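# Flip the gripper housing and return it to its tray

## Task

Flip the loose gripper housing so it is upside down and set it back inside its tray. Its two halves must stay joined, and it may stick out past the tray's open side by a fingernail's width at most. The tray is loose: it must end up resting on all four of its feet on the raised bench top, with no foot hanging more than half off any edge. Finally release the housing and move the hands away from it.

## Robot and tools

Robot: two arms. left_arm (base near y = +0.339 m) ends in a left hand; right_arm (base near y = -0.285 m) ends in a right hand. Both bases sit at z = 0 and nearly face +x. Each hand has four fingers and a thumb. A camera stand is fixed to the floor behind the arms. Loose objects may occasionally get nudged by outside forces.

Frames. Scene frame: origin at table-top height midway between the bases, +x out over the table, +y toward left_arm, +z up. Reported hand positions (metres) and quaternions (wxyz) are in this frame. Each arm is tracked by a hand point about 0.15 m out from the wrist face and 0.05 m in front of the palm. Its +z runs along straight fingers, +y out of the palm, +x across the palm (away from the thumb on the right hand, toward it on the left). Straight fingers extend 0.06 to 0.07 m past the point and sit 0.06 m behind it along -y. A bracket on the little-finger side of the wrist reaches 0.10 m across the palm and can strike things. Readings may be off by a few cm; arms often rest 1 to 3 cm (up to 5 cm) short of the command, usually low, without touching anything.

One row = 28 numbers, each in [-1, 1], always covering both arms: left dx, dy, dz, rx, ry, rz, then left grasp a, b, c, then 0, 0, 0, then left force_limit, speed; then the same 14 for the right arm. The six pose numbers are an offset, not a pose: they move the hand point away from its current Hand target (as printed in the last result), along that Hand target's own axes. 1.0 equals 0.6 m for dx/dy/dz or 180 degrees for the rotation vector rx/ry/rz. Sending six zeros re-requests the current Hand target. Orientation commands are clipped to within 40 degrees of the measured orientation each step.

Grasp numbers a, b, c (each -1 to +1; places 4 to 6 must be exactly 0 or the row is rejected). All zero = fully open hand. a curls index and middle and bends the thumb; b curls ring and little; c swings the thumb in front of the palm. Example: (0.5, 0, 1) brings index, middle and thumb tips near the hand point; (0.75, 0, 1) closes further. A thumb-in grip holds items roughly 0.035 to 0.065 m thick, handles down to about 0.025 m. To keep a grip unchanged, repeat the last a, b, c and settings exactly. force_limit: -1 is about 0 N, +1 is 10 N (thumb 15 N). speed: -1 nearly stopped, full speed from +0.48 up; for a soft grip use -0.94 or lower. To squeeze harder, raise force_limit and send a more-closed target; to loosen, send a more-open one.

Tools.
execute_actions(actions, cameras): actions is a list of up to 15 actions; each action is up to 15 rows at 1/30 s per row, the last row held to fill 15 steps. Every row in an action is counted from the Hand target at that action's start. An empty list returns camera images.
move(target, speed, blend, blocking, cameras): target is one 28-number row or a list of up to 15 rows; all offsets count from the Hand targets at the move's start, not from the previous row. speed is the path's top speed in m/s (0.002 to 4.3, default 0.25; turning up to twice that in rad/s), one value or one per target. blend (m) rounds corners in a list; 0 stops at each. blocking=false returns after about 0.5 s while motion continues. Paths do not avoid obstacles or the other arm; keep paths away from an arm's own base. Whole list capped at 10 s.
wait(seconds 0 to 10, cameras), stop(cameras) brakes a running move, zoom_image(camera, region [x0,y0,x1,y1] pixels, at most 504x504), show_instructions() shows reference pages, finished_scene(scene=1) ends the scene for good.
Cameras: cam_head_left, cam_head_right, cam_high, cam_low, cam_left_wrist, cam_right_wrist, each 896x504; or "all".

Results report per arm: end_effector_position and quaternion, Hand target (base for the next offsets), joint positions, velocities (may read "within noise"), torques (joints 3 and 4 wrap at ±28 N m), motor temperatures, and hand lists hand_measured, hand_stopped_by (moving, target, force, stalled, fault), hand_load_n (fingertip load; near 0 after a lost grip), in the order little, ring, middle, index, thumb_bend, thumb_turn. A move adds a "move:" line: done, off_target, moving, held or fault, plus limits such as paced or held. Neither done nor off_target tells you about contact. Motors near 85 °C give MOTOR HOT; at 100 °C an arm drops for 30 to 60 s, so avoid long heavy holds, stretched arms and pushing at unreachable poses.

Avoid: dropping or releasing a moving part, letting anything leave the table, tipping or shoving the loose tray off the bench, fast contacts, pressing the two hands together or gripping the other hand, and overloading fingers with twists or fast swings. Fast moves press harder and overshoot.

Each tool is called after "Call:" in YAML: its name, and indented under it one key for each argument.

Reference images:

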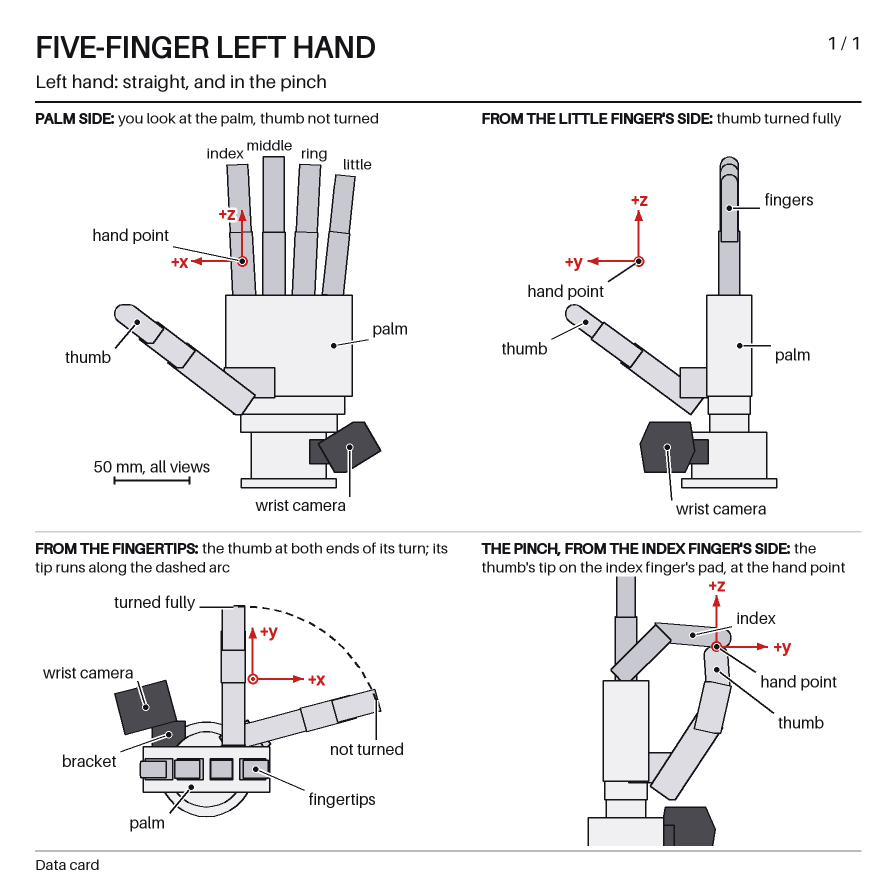

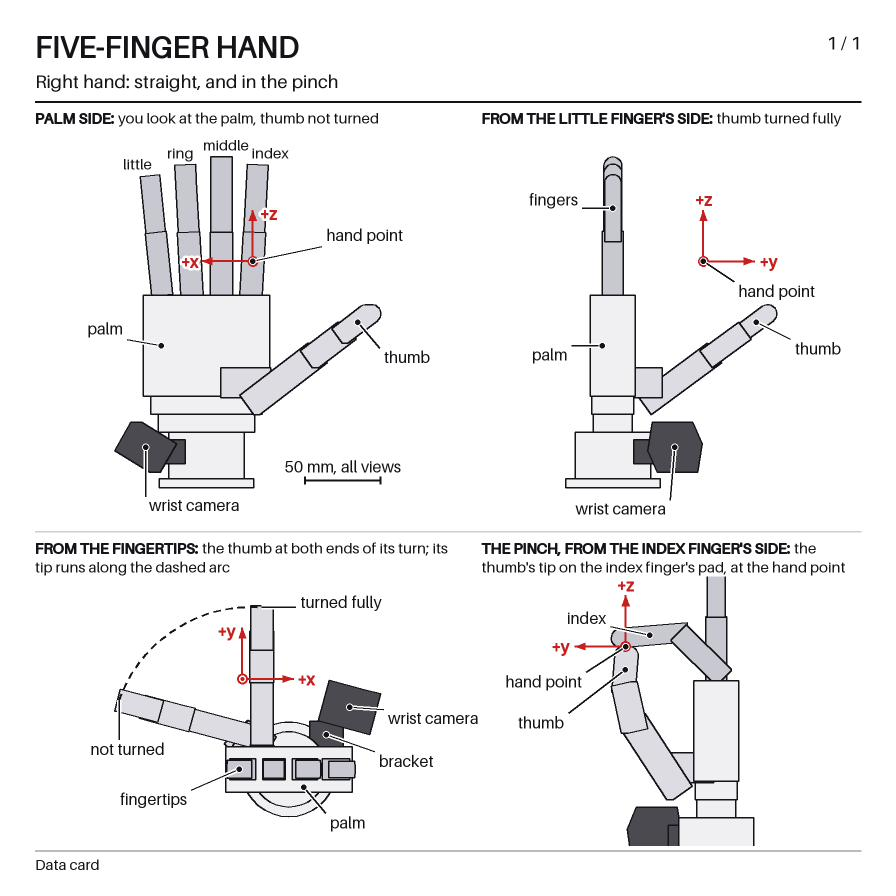

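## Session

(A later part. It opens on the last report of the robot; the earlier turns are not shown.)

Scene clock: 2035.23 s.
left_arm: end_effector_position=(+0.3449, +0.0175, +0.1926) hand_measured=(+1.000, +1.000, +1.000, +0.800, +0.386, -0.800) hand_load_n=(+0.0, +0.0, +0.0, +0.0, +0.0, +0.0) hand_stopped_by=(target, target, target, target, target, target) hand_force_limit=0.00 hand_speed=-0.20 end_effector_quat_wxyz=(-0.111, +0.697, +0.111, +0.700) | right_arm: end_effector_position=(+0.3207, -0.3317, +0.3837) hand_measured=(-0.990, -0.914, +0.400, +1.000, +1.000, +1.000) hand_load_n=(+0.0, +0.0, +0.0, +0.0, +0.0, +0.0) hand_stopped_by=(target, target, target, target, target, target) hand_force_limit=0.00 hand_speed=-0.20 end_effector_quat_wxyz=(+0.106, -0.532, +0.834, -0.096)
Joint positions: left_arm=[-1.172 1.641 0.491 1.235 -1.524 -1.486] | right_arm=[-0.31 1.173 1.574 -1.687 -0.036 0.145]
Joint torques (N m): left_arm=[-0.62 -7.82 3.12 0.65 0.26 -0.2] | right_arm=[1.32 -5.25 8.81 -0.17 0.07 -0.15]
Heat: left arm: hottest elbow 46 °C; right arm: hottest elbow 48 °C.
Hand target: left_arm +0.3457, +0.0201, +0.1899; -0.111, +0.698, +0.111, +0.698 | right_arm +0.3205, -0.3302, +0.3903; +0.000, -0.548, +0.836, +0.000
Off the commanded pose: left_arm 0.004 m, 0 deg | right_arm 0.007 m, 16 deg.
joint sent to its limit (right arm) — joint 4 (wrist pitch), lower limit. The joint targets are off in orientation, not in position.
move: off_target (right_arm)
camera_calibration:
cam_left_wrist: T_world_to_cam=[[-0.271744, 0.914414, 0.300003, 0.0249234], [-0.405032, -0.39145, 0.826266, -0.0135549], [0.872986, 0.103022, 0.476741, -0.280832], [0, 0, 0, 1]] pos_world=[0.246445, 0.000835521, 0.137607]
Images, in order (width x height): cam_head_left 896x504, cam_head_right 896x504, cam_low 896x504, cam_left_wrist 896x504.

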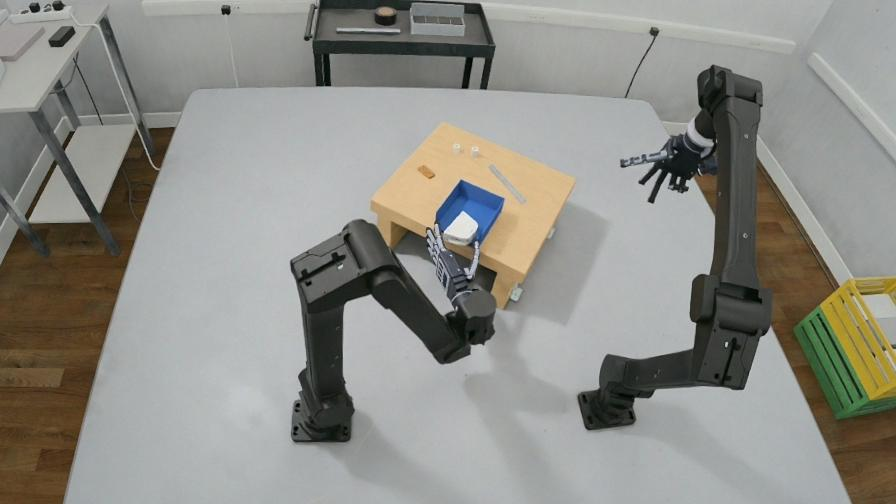

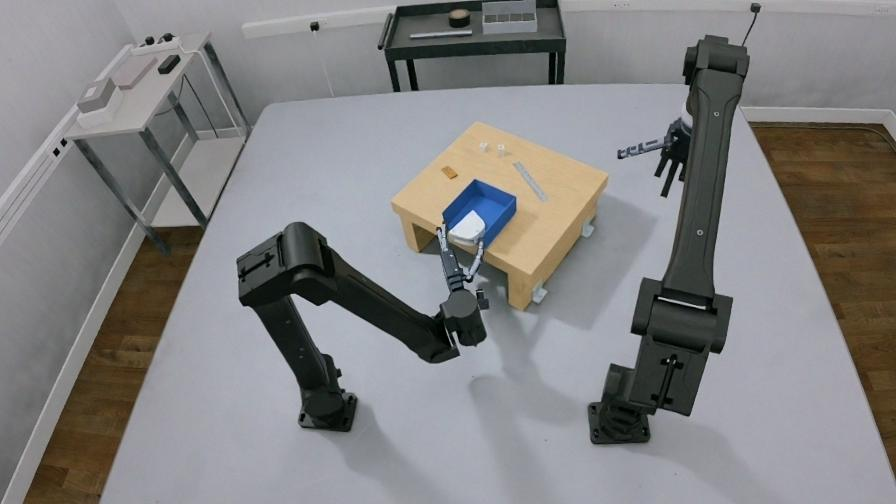

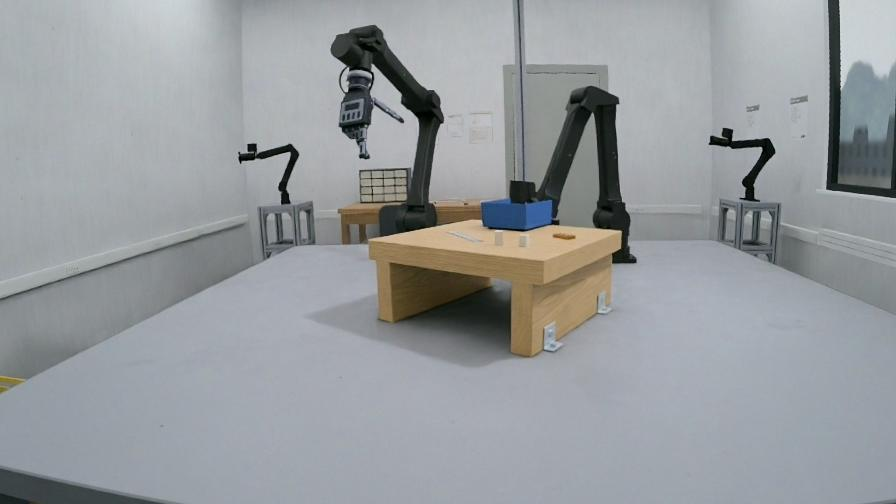

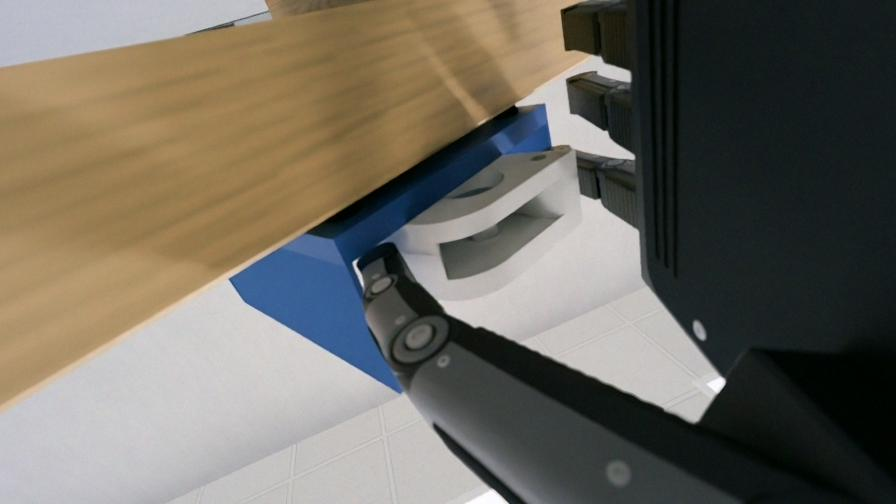

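Call:
move:
  target:
    - [-0.0142,0.0,0.0,0,0,0, 0,-1,0.88,0,0,0, 0.0,-0.2, 0,0,0,0,0,0, 0.1,1,-1,0,0,0, 0.0,-0.2]
  speed: 0.05
  cameras: ["cam_left_wrist", "cam_head_left", "cam_head_right"]

Call:
zoom_image:
  camera: "cam_left_wrist"
  region: [320, 120, 620, 320]

Call:
zoom_image:
  camera: "cam_head_left"
  region: [420, 190, 490, 260]

Scene clock: 2086.10 s.
left_arm: end_effector_position=(+0.3449, +0.0176, +0.1886) hand_measured=(+1.000, +1.000, +1.000, +0.800, +0.392, -0.760) hand_load_n=(+0.0, +0.0, +0.0, +0.0, -1.0, +0.0) hand_stopped_by=(target, target, target, target, target, target) hand_force_limit=0.00 hand_speed=-0.20 end_effector_quat_wxyz=(-0.106, +0.696, +0.116, +0.700) | right_arm: end_effector_position=(+0.3207, -0.3317, +0.3837) hand_measured=(-0.990, -0.914, +0.400, +1.000, +1.000, +1.000) hand_load_n=(+0.0, +0.0, +0.0, +0.0, +0.0, +0.0) hand_stopped_by=(target, target, target, target, target, target) hand_force_limit=0.00 hand_speed=-0.20 end_effector_quat_wxyz=(+0.106, -0.532, +0.834, -0.096)
Joint positions: left_arm=[-1.172 1.656 0.491 1.235 -1.524 -1.515] | right_arm=[-0.31 1.173 1.574 -1.687 -0.036 0.145]
Joint torques (N m): left_arm=[-0.5 -7.12 2.92 0.59 0.24 -0.15] | right_arm=[1.32 -5.19 8.81 -0.17 0.08 -0.15]
Heat: left arm: hottest elbow 45 °C; right arm: hottest elbow 48 °C.
Hand target: left_arm +0.3457, +0.0201, +0.1815; -0.111, +0.698, +0.111, +0.698 | right_arm +0.3205, -0.3302, +0.3903; +0.000, -0.548, +0.836, +0.000
Off the commanded pose: left_arm 0.008 m, 1 deg | right_arm 0.007 m, 16 deg.
joint sent to its limit (right arm) — joint 4 (wrist pitch), lower limit. The joint targets are off in orientation, not in position.
move: off_target (right_arm)
camera_calibration:
cam_left_wrist: T_world_to_cam=[[-0.272807, 0.918535, 0.286129, 0.0290513], [-0.40824, -0.379829, 0.830102, -0.0101356], [0.871158, 0.109648, 0.478603, -0.278776], [0, 0, 0, 1]] pos_world=[0.246646, 0.0000328478, 0.133524]
Images, in order (width x height): cam_head_left 896x504, cam_head_right 896x504, cam_left_wrist 896x504.

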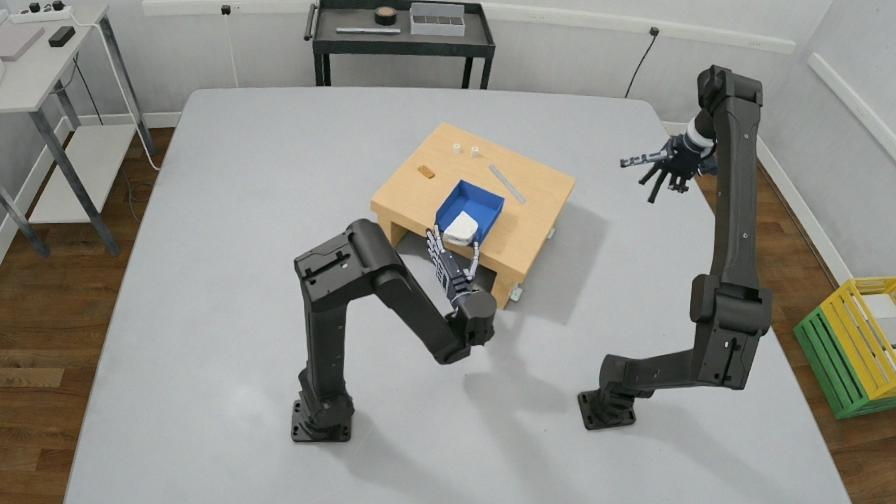

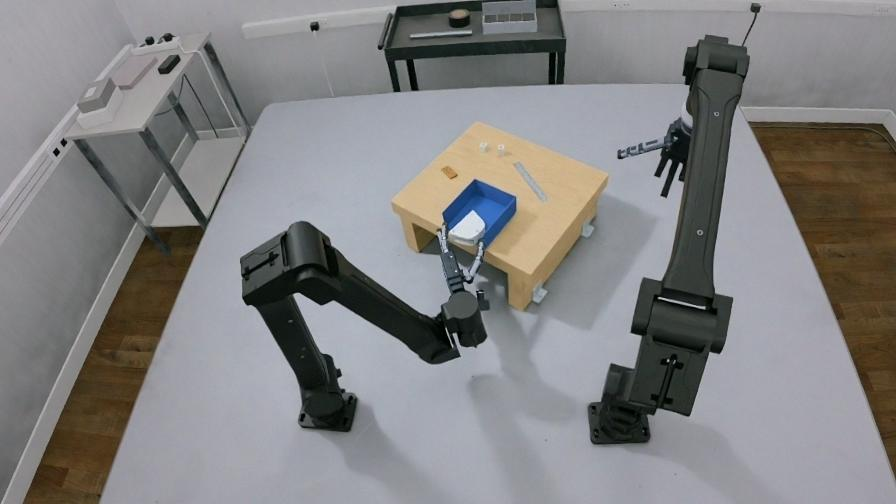

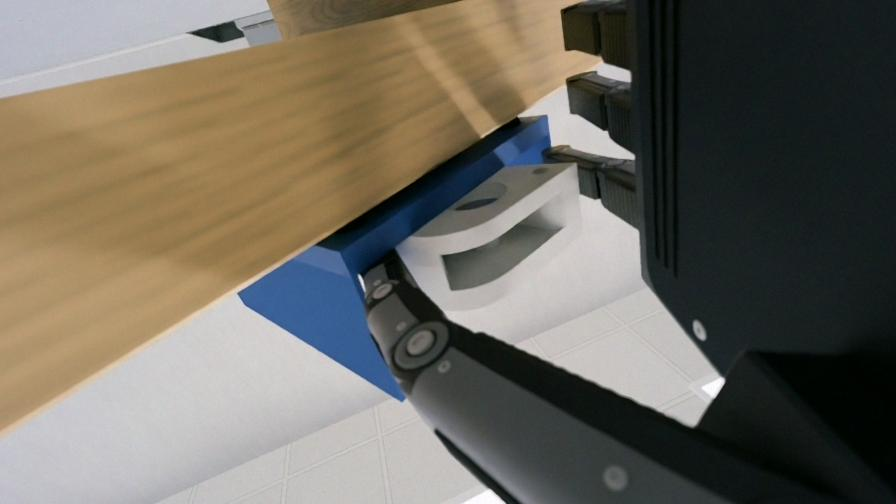

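Scaled by 1.680 from the camera's 896x504 image, which has a finer 1280x720 frame.

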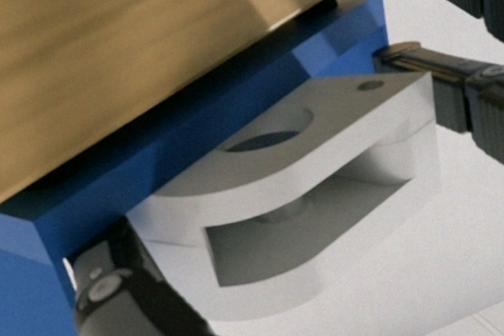

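Scaled by 7.200 from the camera's 896x504 image, which has a finer 1280x720 frame.

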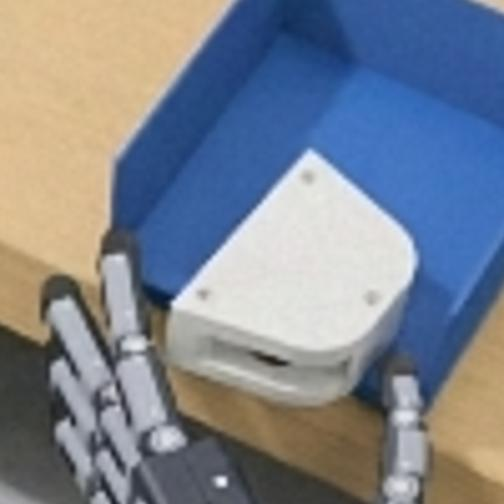

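Call:
move:
  target:
    - [-0.01,0.0,0.0,0,0,0, 0,-1,0.88,0,0,0, 0.0,-0.2, 0,0,0,0,0,0, 0.1,1,-1,0,0,0, 0.0,-0.2]
  speed: 0.05
  cameras: ["cam_left_wrist", "cam_head_left", "cam_head_right"]

Call:
zoom_image:
  camera: "cam_left_wrist"
  region: [320, 120, 620, 320]

Call:
zoom_image:
  camera: "cam_head_right"
  region: [420, 190, 490, 260]

Scene clock: 2104.03 s.
left_arm: end_effector_position=(+0.3448, +0.0181, +0.1870) hand_measured=(+1.000, +1.000, +1.000, +0.800, +0.392, -0.760) hand_load_n=(+0.0, +0.0, +0.0, +0.0, +0.0, +2.0) hand_stopped_by=(target, target, target, target, target, target) hand_force_limit=0.00 hand_speed=-0.20 end_effector_quat_wxyz=(-0.098, +0.695, +0.123, +0.701) | right_arm: end_effector_position=(+0.3207, -0.3317, +0.3837) hand_measured=(-0.990, -0.914, +0.400, +1.000, +1.000, +1.000) hand_load_n=(+0.0, +0.5, +0.0, +0.0, +0.0, +0.0) hand_stopped_by=(target, target, target, target, target, target) hand_force_limit=0.00 hand_speed=-0.20 end_effector_quat_wxyz=(+0.106, -0.532, +0.834, -0.096)
Joint positions: left_arm=[-1.172 1.665 0.491 1.235 -1.524 -1.546] | right_arm=[-0.31 1.173 1.574 -1.687 -0.036 0.145]
Joint torques (N m): left_arm=[-0.5 -6.59 2.8 0.4 0.23 -0.09] | right_arm=[1.2 -5.19 8.81 -0.17 0.08 -0.15]
Heat: left arm: hottest elbow 45 °C; right arm: hottest elbow 48 °C.
Hand target: left_arm +0.3457, +0.0201, +0.1754; -0.111, +0.698, +0.111, +0.698 | right_arm +0.3205, -0.3302, +0.3903; +0.000, -0.548, +0.836, +0.000
Off the commanded pose: left_arm 0.012 m, 2 deg | right_arm 0.007 m, 16 deg.
joint sent to its limit (right arm) — joint 4 (wrist pitch), lower limit. The joint targets are off in orientation, not in position.
move: off_target (left_arm, right_arm)
camera_calibration:
cam_left_wrist: T_world_to_cam=[[-0.274543, 0.924403, 0.264773, 0.0334399], [-0.413674, -0.362114, 0.835313, -0.00806277], [0.868044, 0.1198, 0.481817, -0.277638], [0, 0, 0, 1]] pos_world=[0.246847, -0.000570675, 0.131652]
Images, in order (width x height): cam_head_left 896x504, cam_head_right 896x504, cam_left_wrist 896x504.

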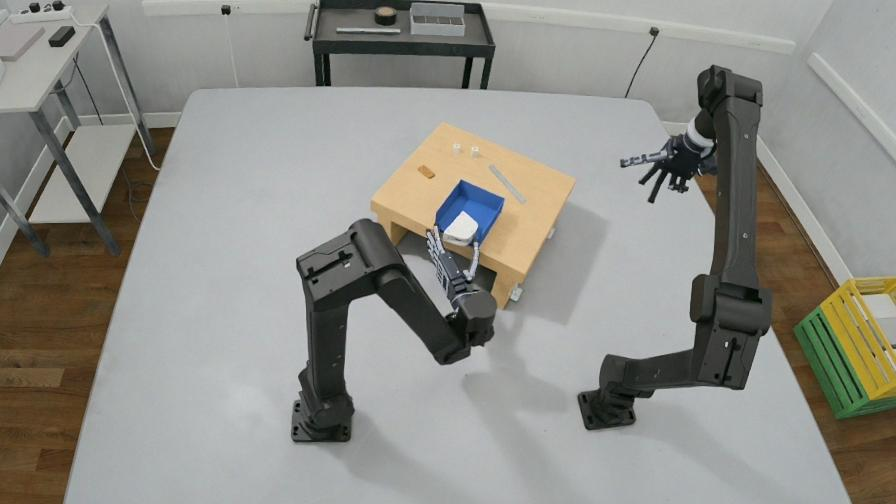

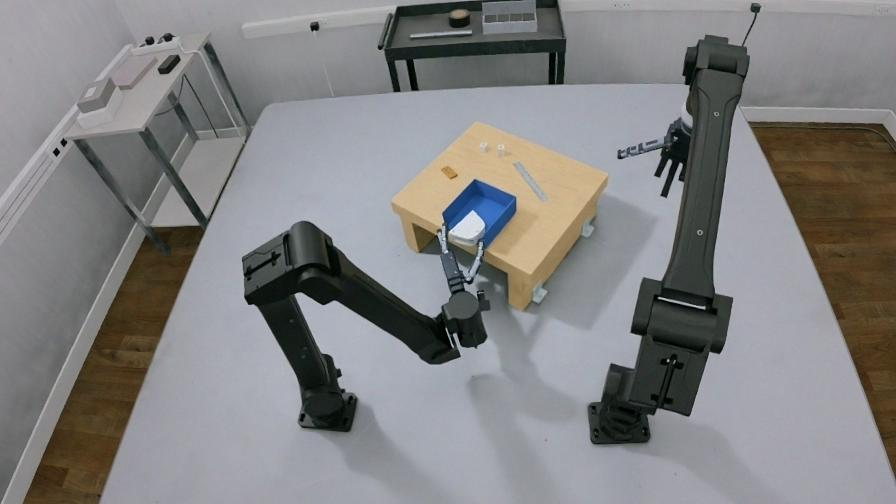

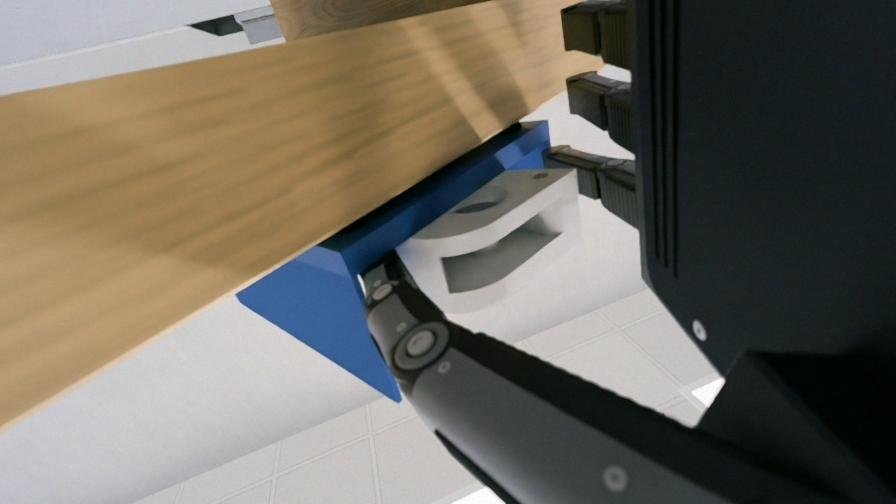

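Scaled by 1.680 from the camera's 896x504 image, which has a finer 1280x720 frame.

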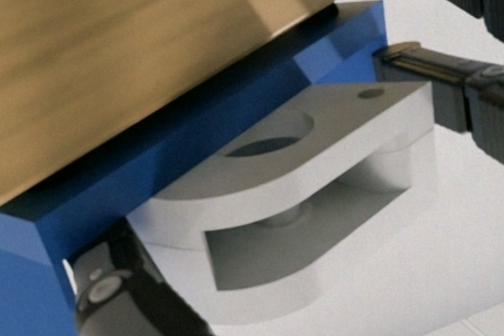

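Scaled by 7.200 from the camera's 896x504 image, which has a finer 1280x720 frame.

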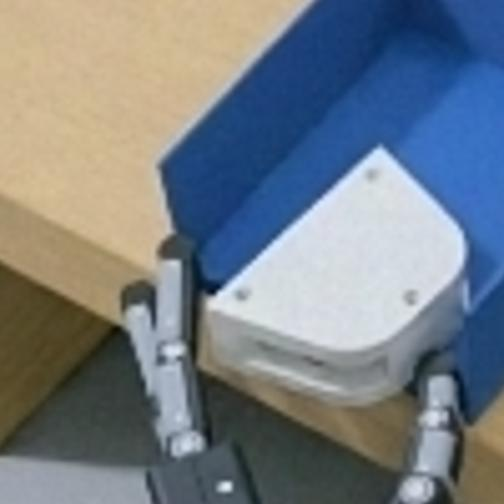

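Call:
execute_actions:
  actions: []
  cameras: ["cam_head_left","cam_head_right","cam_left_wrist"]

Scene clock: 2162.67 s.
left_arm: end_effector_position=(+0.3448, +0.0181, +0.1870) hand_measured=(+1.000, +1.000, +1.000, +0.800, +0.392, -0.760) hand_load_n=(+0.0, +0.0, +0.0, +0.0, +0.5, +1.5) hand_stopped_by=(target, target, target, target, target, target) hand_force_limit=0.00 hand_speed=-0.20 end_effector_quat_wxyz=(-0.098, +0.695, +0.123, +0.701) | right_arm: end_effector_position=(+0.3207, -0.3317, +0.3837) hand_measured=(-0.990, -0.914, +0.400, +1.000, +1.000, +1.000) hand_load_n=(+0.0, +0.5, +0.0, +0.0, +0.0, +0.0) hand_stopped_by=(target, target, target, target, target, target) hand_force_limit=0.00 hand_speed=-0.20 end_effector_quat_wxyz=(+0.106, -0.532, +0.834, -0.096)
Joint positions: left_arm=[-1.172 1.665 0.491 1.235 -1.524 -1.546] | right_arm=[-0.31 1.173 1.574 -1.687 -0.036 0.145]
Joint velocities: within noise
Joint torques (N m): left_arm=[-0.5 -6.65 2.78 0.39 0.23 -0.08] | right_arm=[1.26 -5.19 8.81 -0.16 0.08 -0.15]
Motor temperatures (°C): left_arm=[35 36 44 34 38 32] | right_arm=[38 38 49 35 34 34]
Heat: left arm: hottest elbow 44 °C; right arm: hottest elbow 49 °C.
Hand target: left_arm +0.3457, +0.0201, +0.1754; -0.111, +0.698, +0.111, +0.698 | right_arm +0.3205, -0.3302, +0.3903; +0.000, -0.548, +0.836, +0.000
Off the commanded pose: left_arm 0.012 m, 2 deg | right_arm 0.007 m, 16 deg.
camera_calibration:
cam_left_wrist: T_world_to_cam=[[-0.274524, 0.924499, 0.264459, 0.0334767], [-0.413766, -0.361833, 0.835389, -0.00805023], [0.868006, 0.119911, 0.481858, -0.277634], [0, 0, 0, 1]] pos_world=[0.246847, -0.000570783, 0.131652]
Images, in order (width x height): cam_head_left 896x504, cam_head_right 896x504, cam_left_wrist 896x504.

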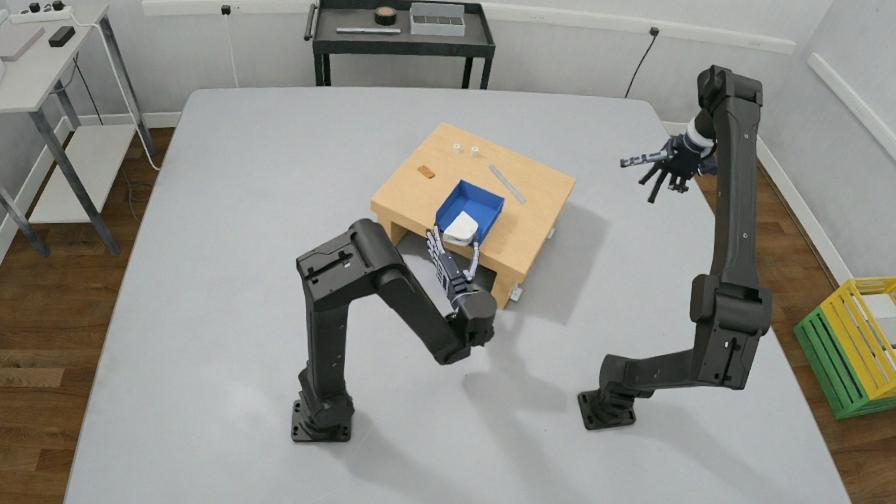

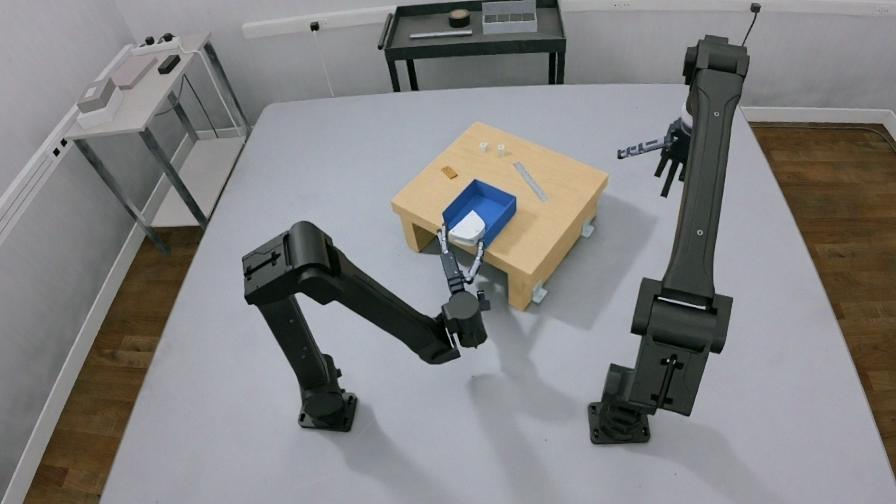

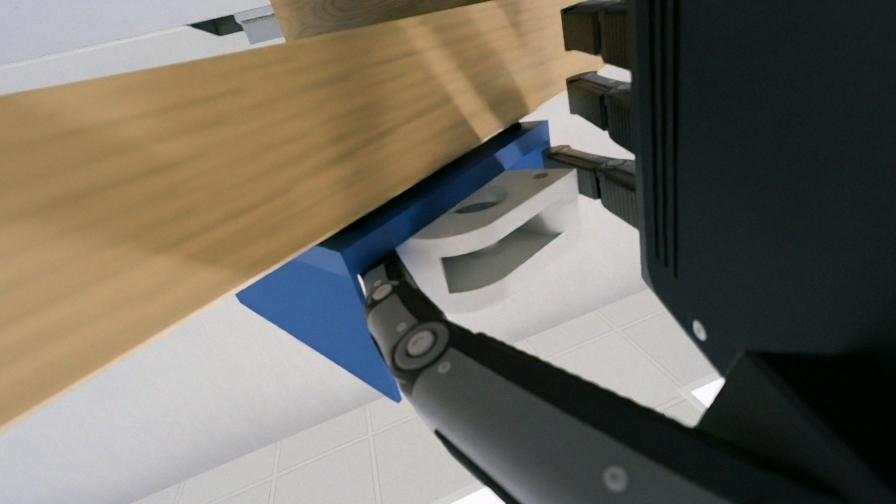

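Call:
move:
  target: [0.0195,0,0,0,0,0, 0,-1,0.82,0,0,0, 0.0,-0.2, 0,0,0,0,0,0, 0.1,1,-1,0,0,0, 0.0,-0.2]
  speed: 0.05
  cameras: ["cam_head_left","cam_head_right","cam_left_wrist"]

Call:
zoom_image:
  camera: "cam_left_wrist"
  region: [320, 100, 640, 320]

Call:
zoom_image:
  camera: "cam_head_right"
  region: [400, 170, 540, 290]

Call:
zoom_image:
  camera: "cam_head_left"
  region: [400, 170, 540, 290]

Scene clock: 2174.60 s.
left_arm: end_effector_position=(+0.3449, +0.0178, +0.1840) hand_measured=(+1.000, +1.000, +1.000, +0.800, +0.414, -0.640) hand_load_n=(+0.0, +0.0, +0.0, +0.0, -0.5, +0.0) hand_stopped_by=(target, target, target, target, target, target) hand_force_limit=0.00 hand_speed=-0.20 end_effector_quat_wxyz=(-0.108, +0.697, +0.113, +0.699) | right_arm: end_effector_position=(+0.3207, -0.3317, +0.3837) hand_measured=(-0.990, -0.914, +0.400, +1.000, +1.000, +1.000) hand_load_n=(+0.0, +0.0, +0.0, +0.0, +0.0, +0.0) hand_stopped_by=(target, target, target, target, target, target) hand_force_limit=0.00 hand_speed=-0.20 end_effector_quat_wxyz=(+0.106, -0.532, +0.834, -0.096)
Joint positions: left_arm=[-1.172 1.66 0.489 1.207 -1.524 -1.543] | right_arm=[-0.31 1.173 1.574 -1.687 -0.036 0.145]
Joint torques (N m): left_arm=[-0.56 -9.47 3.11 0.53 0.22 0.06] | right_arm=[1.26 -5.19 8.8 -0.17 0.08 -0.15]
Heat: left arm: hottest elbow 44 °C; right arm: hottest elbow 49 °C.
Hand target: left_arm +0.3457, +0.0201, +0.1871; -0.111, +0.698, +0.111, +0.698 | right_arm +0.3205, -0.3302, +0.3903; +0.000, -0.548, +0.836, +0.000
Off the commanded pose: left_arm 0.004 m, 0 deg | right_arm 0.007 m, 16 deg.
joint sent to its limit (right arm) — joint 4 (wrist pitch), lower limit. The joint targets are off in orientation, not in position.
move: off_target (right_arm)
camera_calibration:
cam_left_wrist: T_world_to_cam=[[-0.271793, 0.916911, 0.292236, 0.028669], [-0.405392, -0.384496, 0.82935, -0.00693072], [0.872804, 0.106942, 0.476212, -0.276652], [0, 0, 0, 1]] pos_world=[0.246445, 0.000633838, 0.129115]
Images, in order (width x height): cam_head_left 896x504, cam_head_right 896x504, cam_left_wrist 896x504.

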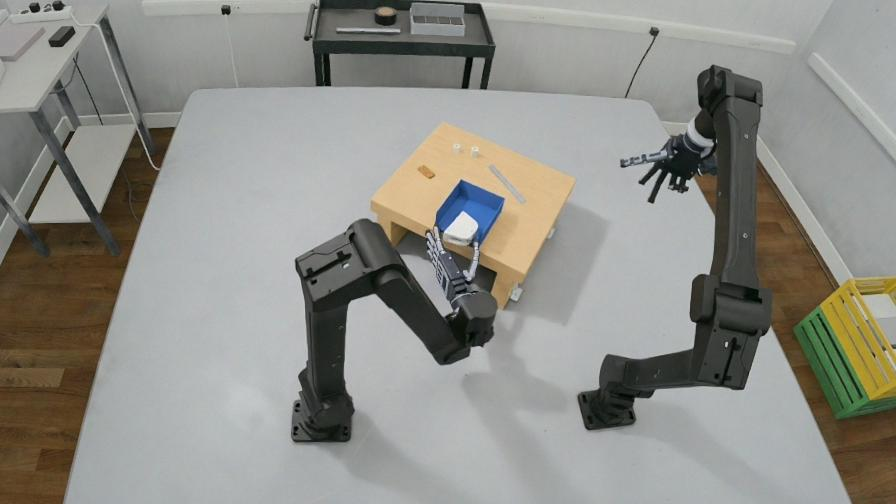

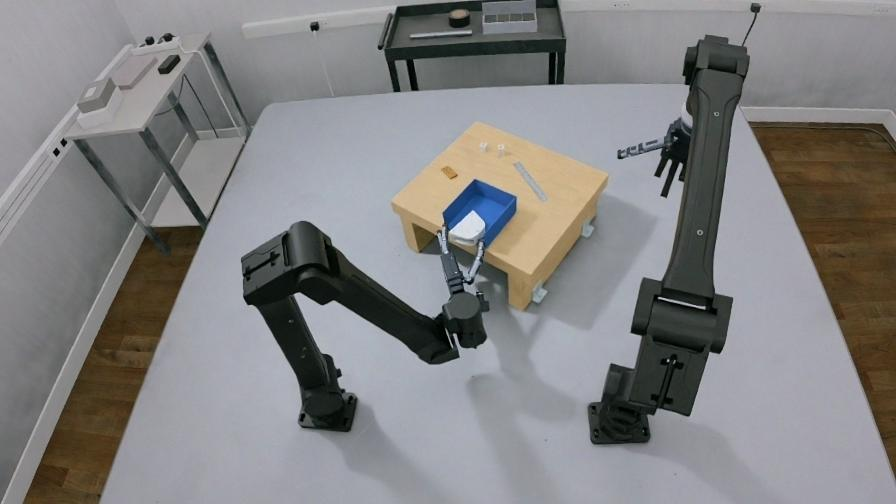

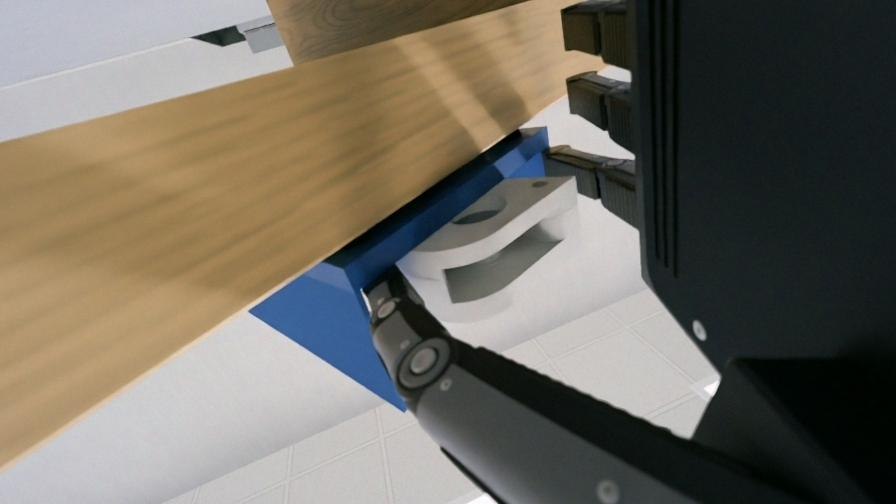

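Scaled by 1.575 from the camera's 896x504 image, which has a finer 1280x720 frame.

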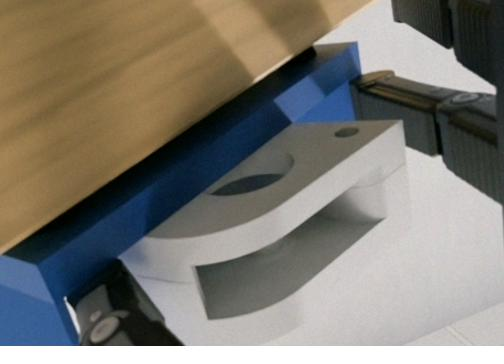

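Scaled by 3.600 from the camera's 896x504 image, which has a finer 1280x720 frame.

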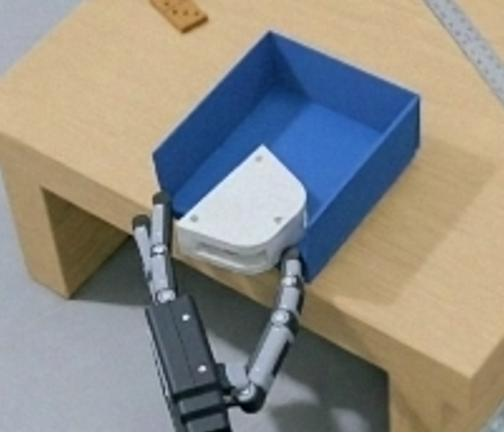

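Scaled by 3.600 from the camera's 896x504 image, which has a finer 1280x720 frame.

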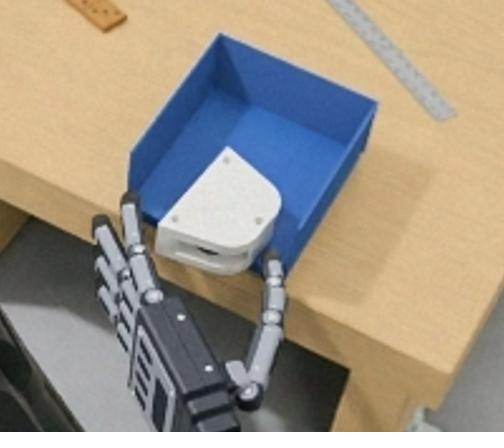

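Call:
zoom_image:
  camera: "cam_left_wrist"
  region: [350, 240, 470, 340]

Call:
zoom_image:
  camera: "cam_left_wrist"
  region: [500, 100, 640, 240]

Scaled by 4.200 from the camera's 896x504 image, which has a finer 1280x720 frame.

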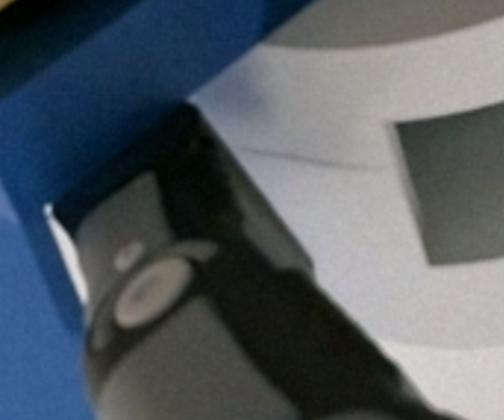

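Scaled by 3.600 from the camera's 896x504 image, which has a finer 1280x720 frame.

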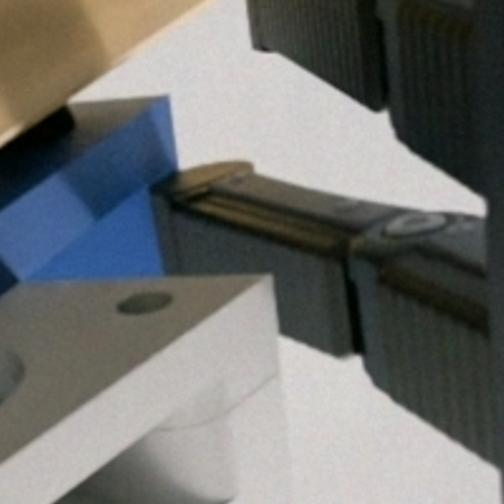

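Call:
zoom_image:
  camera: "cam_head_left"
  region: [425, 205, 495, 265]

Call:
zoom_image:
  camera: "cam_head_right"
  region: [430, 205, 500, 265]

Scaled by 7.200 from the camera's 896x504 image, which has a finer 1280x720 frame.

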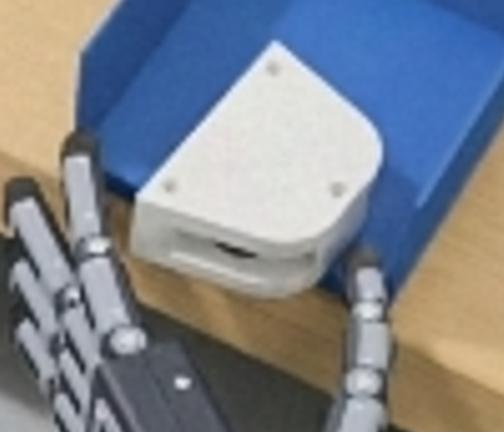

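Scaled by 7.200 from the camera's 896x504 image, which has a finer 1280x720 frame.

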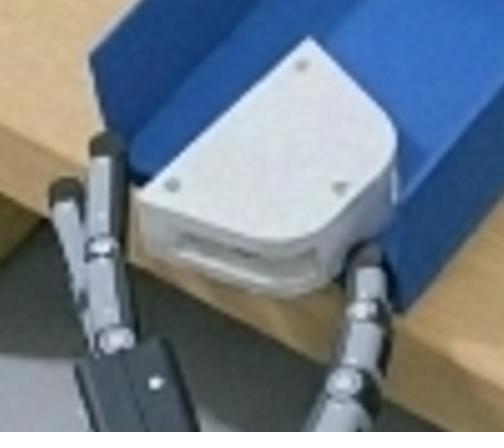

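Call:
move:
  target: [0.0085,0,0,0,0,0, 0,-1,0.82,0,0,0, 0.0,-0.2, 0,0,0,0,0,0, 0.1,1,-1,0,0,0, 0.0,-0.2]
  speed: 0.05

Scene clock: 2314.47 s.
left_arm: end_effector_position=(+0.3448, +0.0181, +0.1886) hand_measured=(+1.000, +1.000, +1.000, +0.800, +0.414, -0.640) hand_load_n=(+0.0, +0.0, +0.0, +0.0, +0.0, +0.0) hand_stopped_by=(target, target, target, target, target, target) hand_force_limit=0.00 hand_speed=-0.20 end_effector_quat_wxyz=(-0.109, +0.698, +0.112, +0.699) | right_arm: end_effector_position=(+0.3207, -0.3317, +0.3837) hand_measured=(-0.990, -0.914, +0.400, +1.000, +1.000, +1.000) hand_load_n=(+0.0, +0.0, +0.0, +0.0, +0.0, -0.5) hand_stopped_by=(target, target, target, target, target, target) hand_force_limit=0.00 hand_speed=-0.20 end_effector_quat_wxyz=(+0.106, -0.532, +0.834, -0.096)
Joint positions: left_arm=[-1.172 1.641 0.489 1.189 -1.524 -1.537] | right_arm=[-0.31 1.173 1.574 -1.687 -0.036 0.145]
Joint torques (N m): left_arm=[-0.5 -9.29 3.34 0.51 0.2 0.03] | right_arm=[1.26 -5.19 8.81 -0.17 0.08 -0.15]
Heat: left arm: hottest elbow 43 °C; right arm: hottest elbow 49 °C.
Hand target: left_arm +0.3457, +0.0201, +0.1922; -0.111, +0.698, +0.111, +0.698 | right_arm +0.3205, -0.3302, +0.3903; +0.000, -0.548, +0.836, +0.000
Off the commanded pose: left_arm 0.004 m, 0 deg | right_arm 0.007 m, 16 deg.
joint sent to its limit (right arm) — joint 4 (wrist pitch), lower limit. The joint targets are off in orientation, not in position.
move: off_target (right_arm)

Call:
execute_actions:
  actions: []
  cameras: ["cam_left_wrist","cam_low","cam_head_left","cam_head_right"]

Call:
zoom_image:
  camera: "cam_left_wrist"
  region: [350, 240, 470, 340]

Call:
zoom_image:
  camera: "cam_left_wrist"
  region: [500, 100, 640, 240]

Call:
zoom_image:
  camera: "cam_low"
  region: [400, 200, 560, 300]

Scene clock: 2322.73 s.
left_arm: end_effector_position=(+0.3448, +0.0181, +0.1886) hand_measured=(+1.000, +1.000, +1.000, +0.800, +0.414, -0.640) hand_load_n=(+0.0, +0.0, +0.0, +0.0, +0.0, -0.5) hand_stopped_by=(target, target, target, target, target, target) hand_force_limit=0.00 hand_speed=-0.20 end_effector_quat_wxyz=(-0.109, +0.698, +0.112, +0.699) | right_arm: end_effector_position=(+0.3207, -0.3317, +0.3837) hand_measured=(-0.990, -0.914, +0.400, +1.000, +1.000, +1.000) hand_load_n=(+0.0, +0.0, +0.0, +0.0, +0.0, +0.0) hand_stopped_by=(target, target, target, target, target, target) hand_force_limit=0.00 hand_speed=-0.20 end_effector_quat_wxyz=(+0.106, -0.532, +0.834, -0.096)
Joint positions: left_arm=[-1.172 1.641 0.489 1.189 -1.524 -1.537] | right_arm=[-0.31 1.173 1.574 -1.687 -0.036 0.145]
Joint velocities: within noise
Joint torques (N m): left_arm=[-0.5 -9.29 3.28 0.49 0.2 0.03] | right_arm=[1.32 -5.19 8.81 -0.16 0.08 -0.15]
Motor temperatures (°C): left_arm=[35 37 43 34 38 32] | right_arm=[38 38 49 35 34 34]
Heat: left arm: hottest elbow 43 °C; right arm: hottest elbow 49 °C.
Hand target: left_arm +0.3457, +0.0201, +0.1922; -0.111, +0.698, +0.111, +0.698 | right_arm +0.3205, -0.3302, +0.3903; +0.000, -0.548, +0.836, +0.000
Off the commanded pose: left_arm 0.004 m, 0 deg | right_arm 0.007 m, 16 deg.
camera_calibration:
cam_left_wrist: T_world_to_cam=[[-0.271317, 0.915654, 0.296589, 0.0260852], [-0.404228, -0.388057, 0.828258, -0.010849], [0.873491, 0.104831, 0.475419, -0.278827], [0, 0, 0, 1]] pos_world=[0.246245, 0.00113457, 0.133809]
Images, in order (width x height): cam_head_left 896x504, cam_head_right 896x504, cam_low 896x504, cam_left_wrist 896x504.

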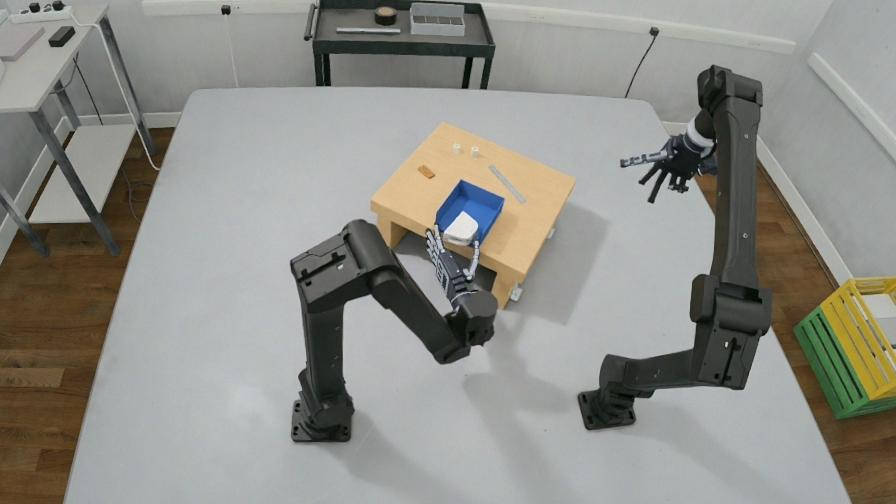

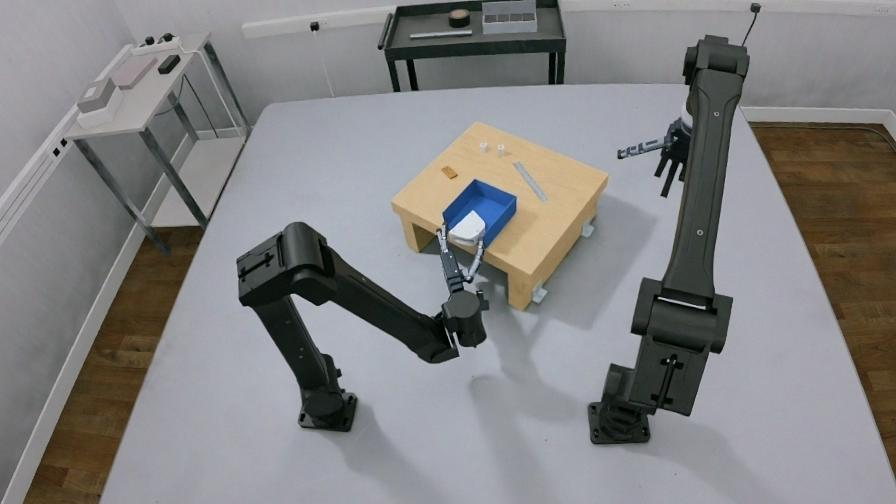

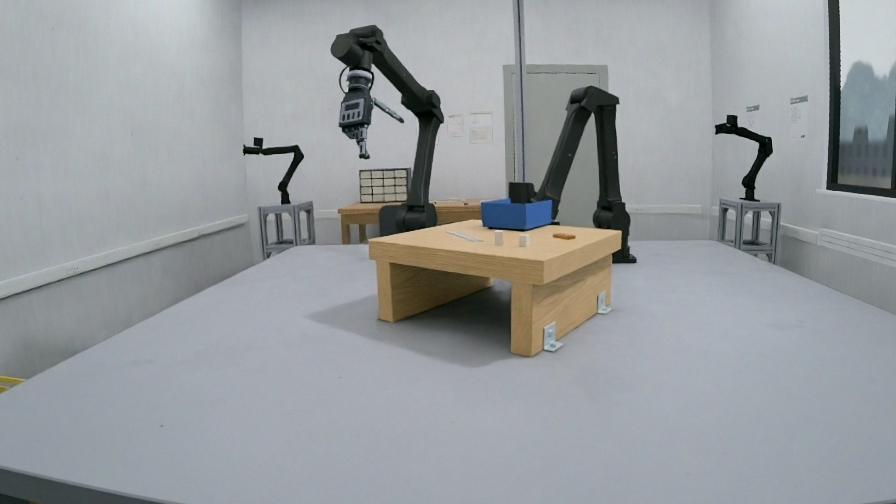

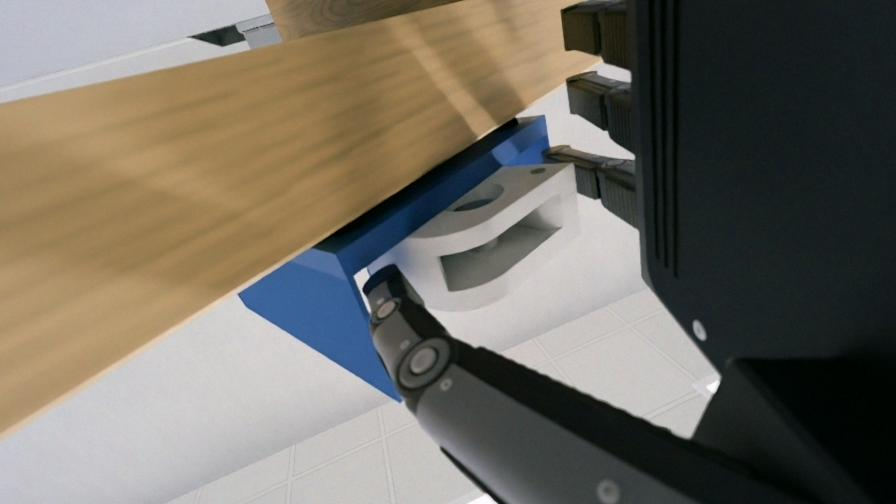

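Scaled by 4.200 from the camera's 896x504 image, which has a finer 1280x720 frame.

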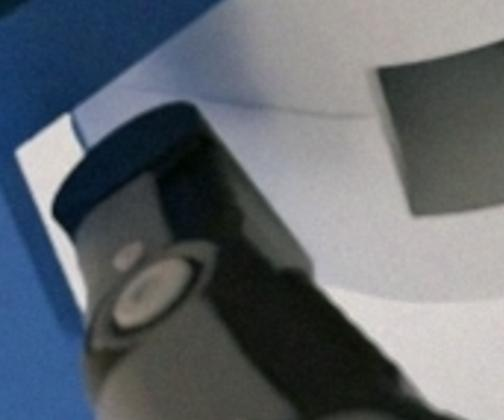

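Scaled by 3.600 from the camera's 896x504 image, which has a finer 1280x720 frame.

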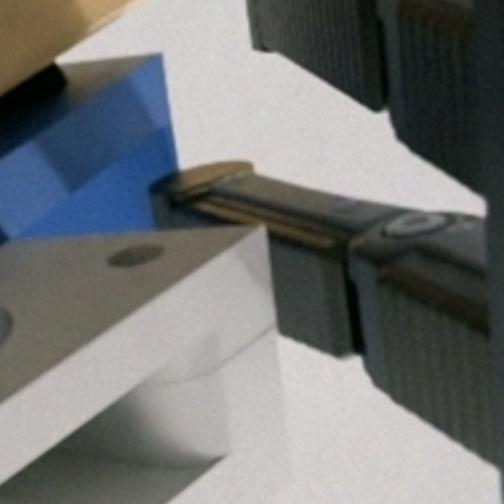

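Scaled by 3.150 from the camera's 896x504 image, which has a finer 1280x720 frame.

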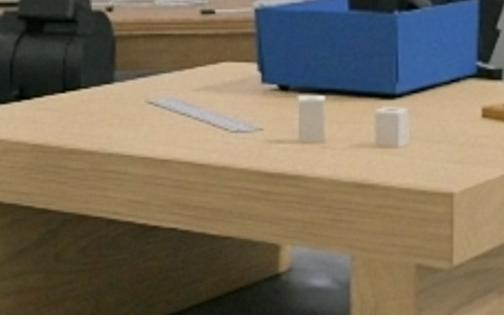

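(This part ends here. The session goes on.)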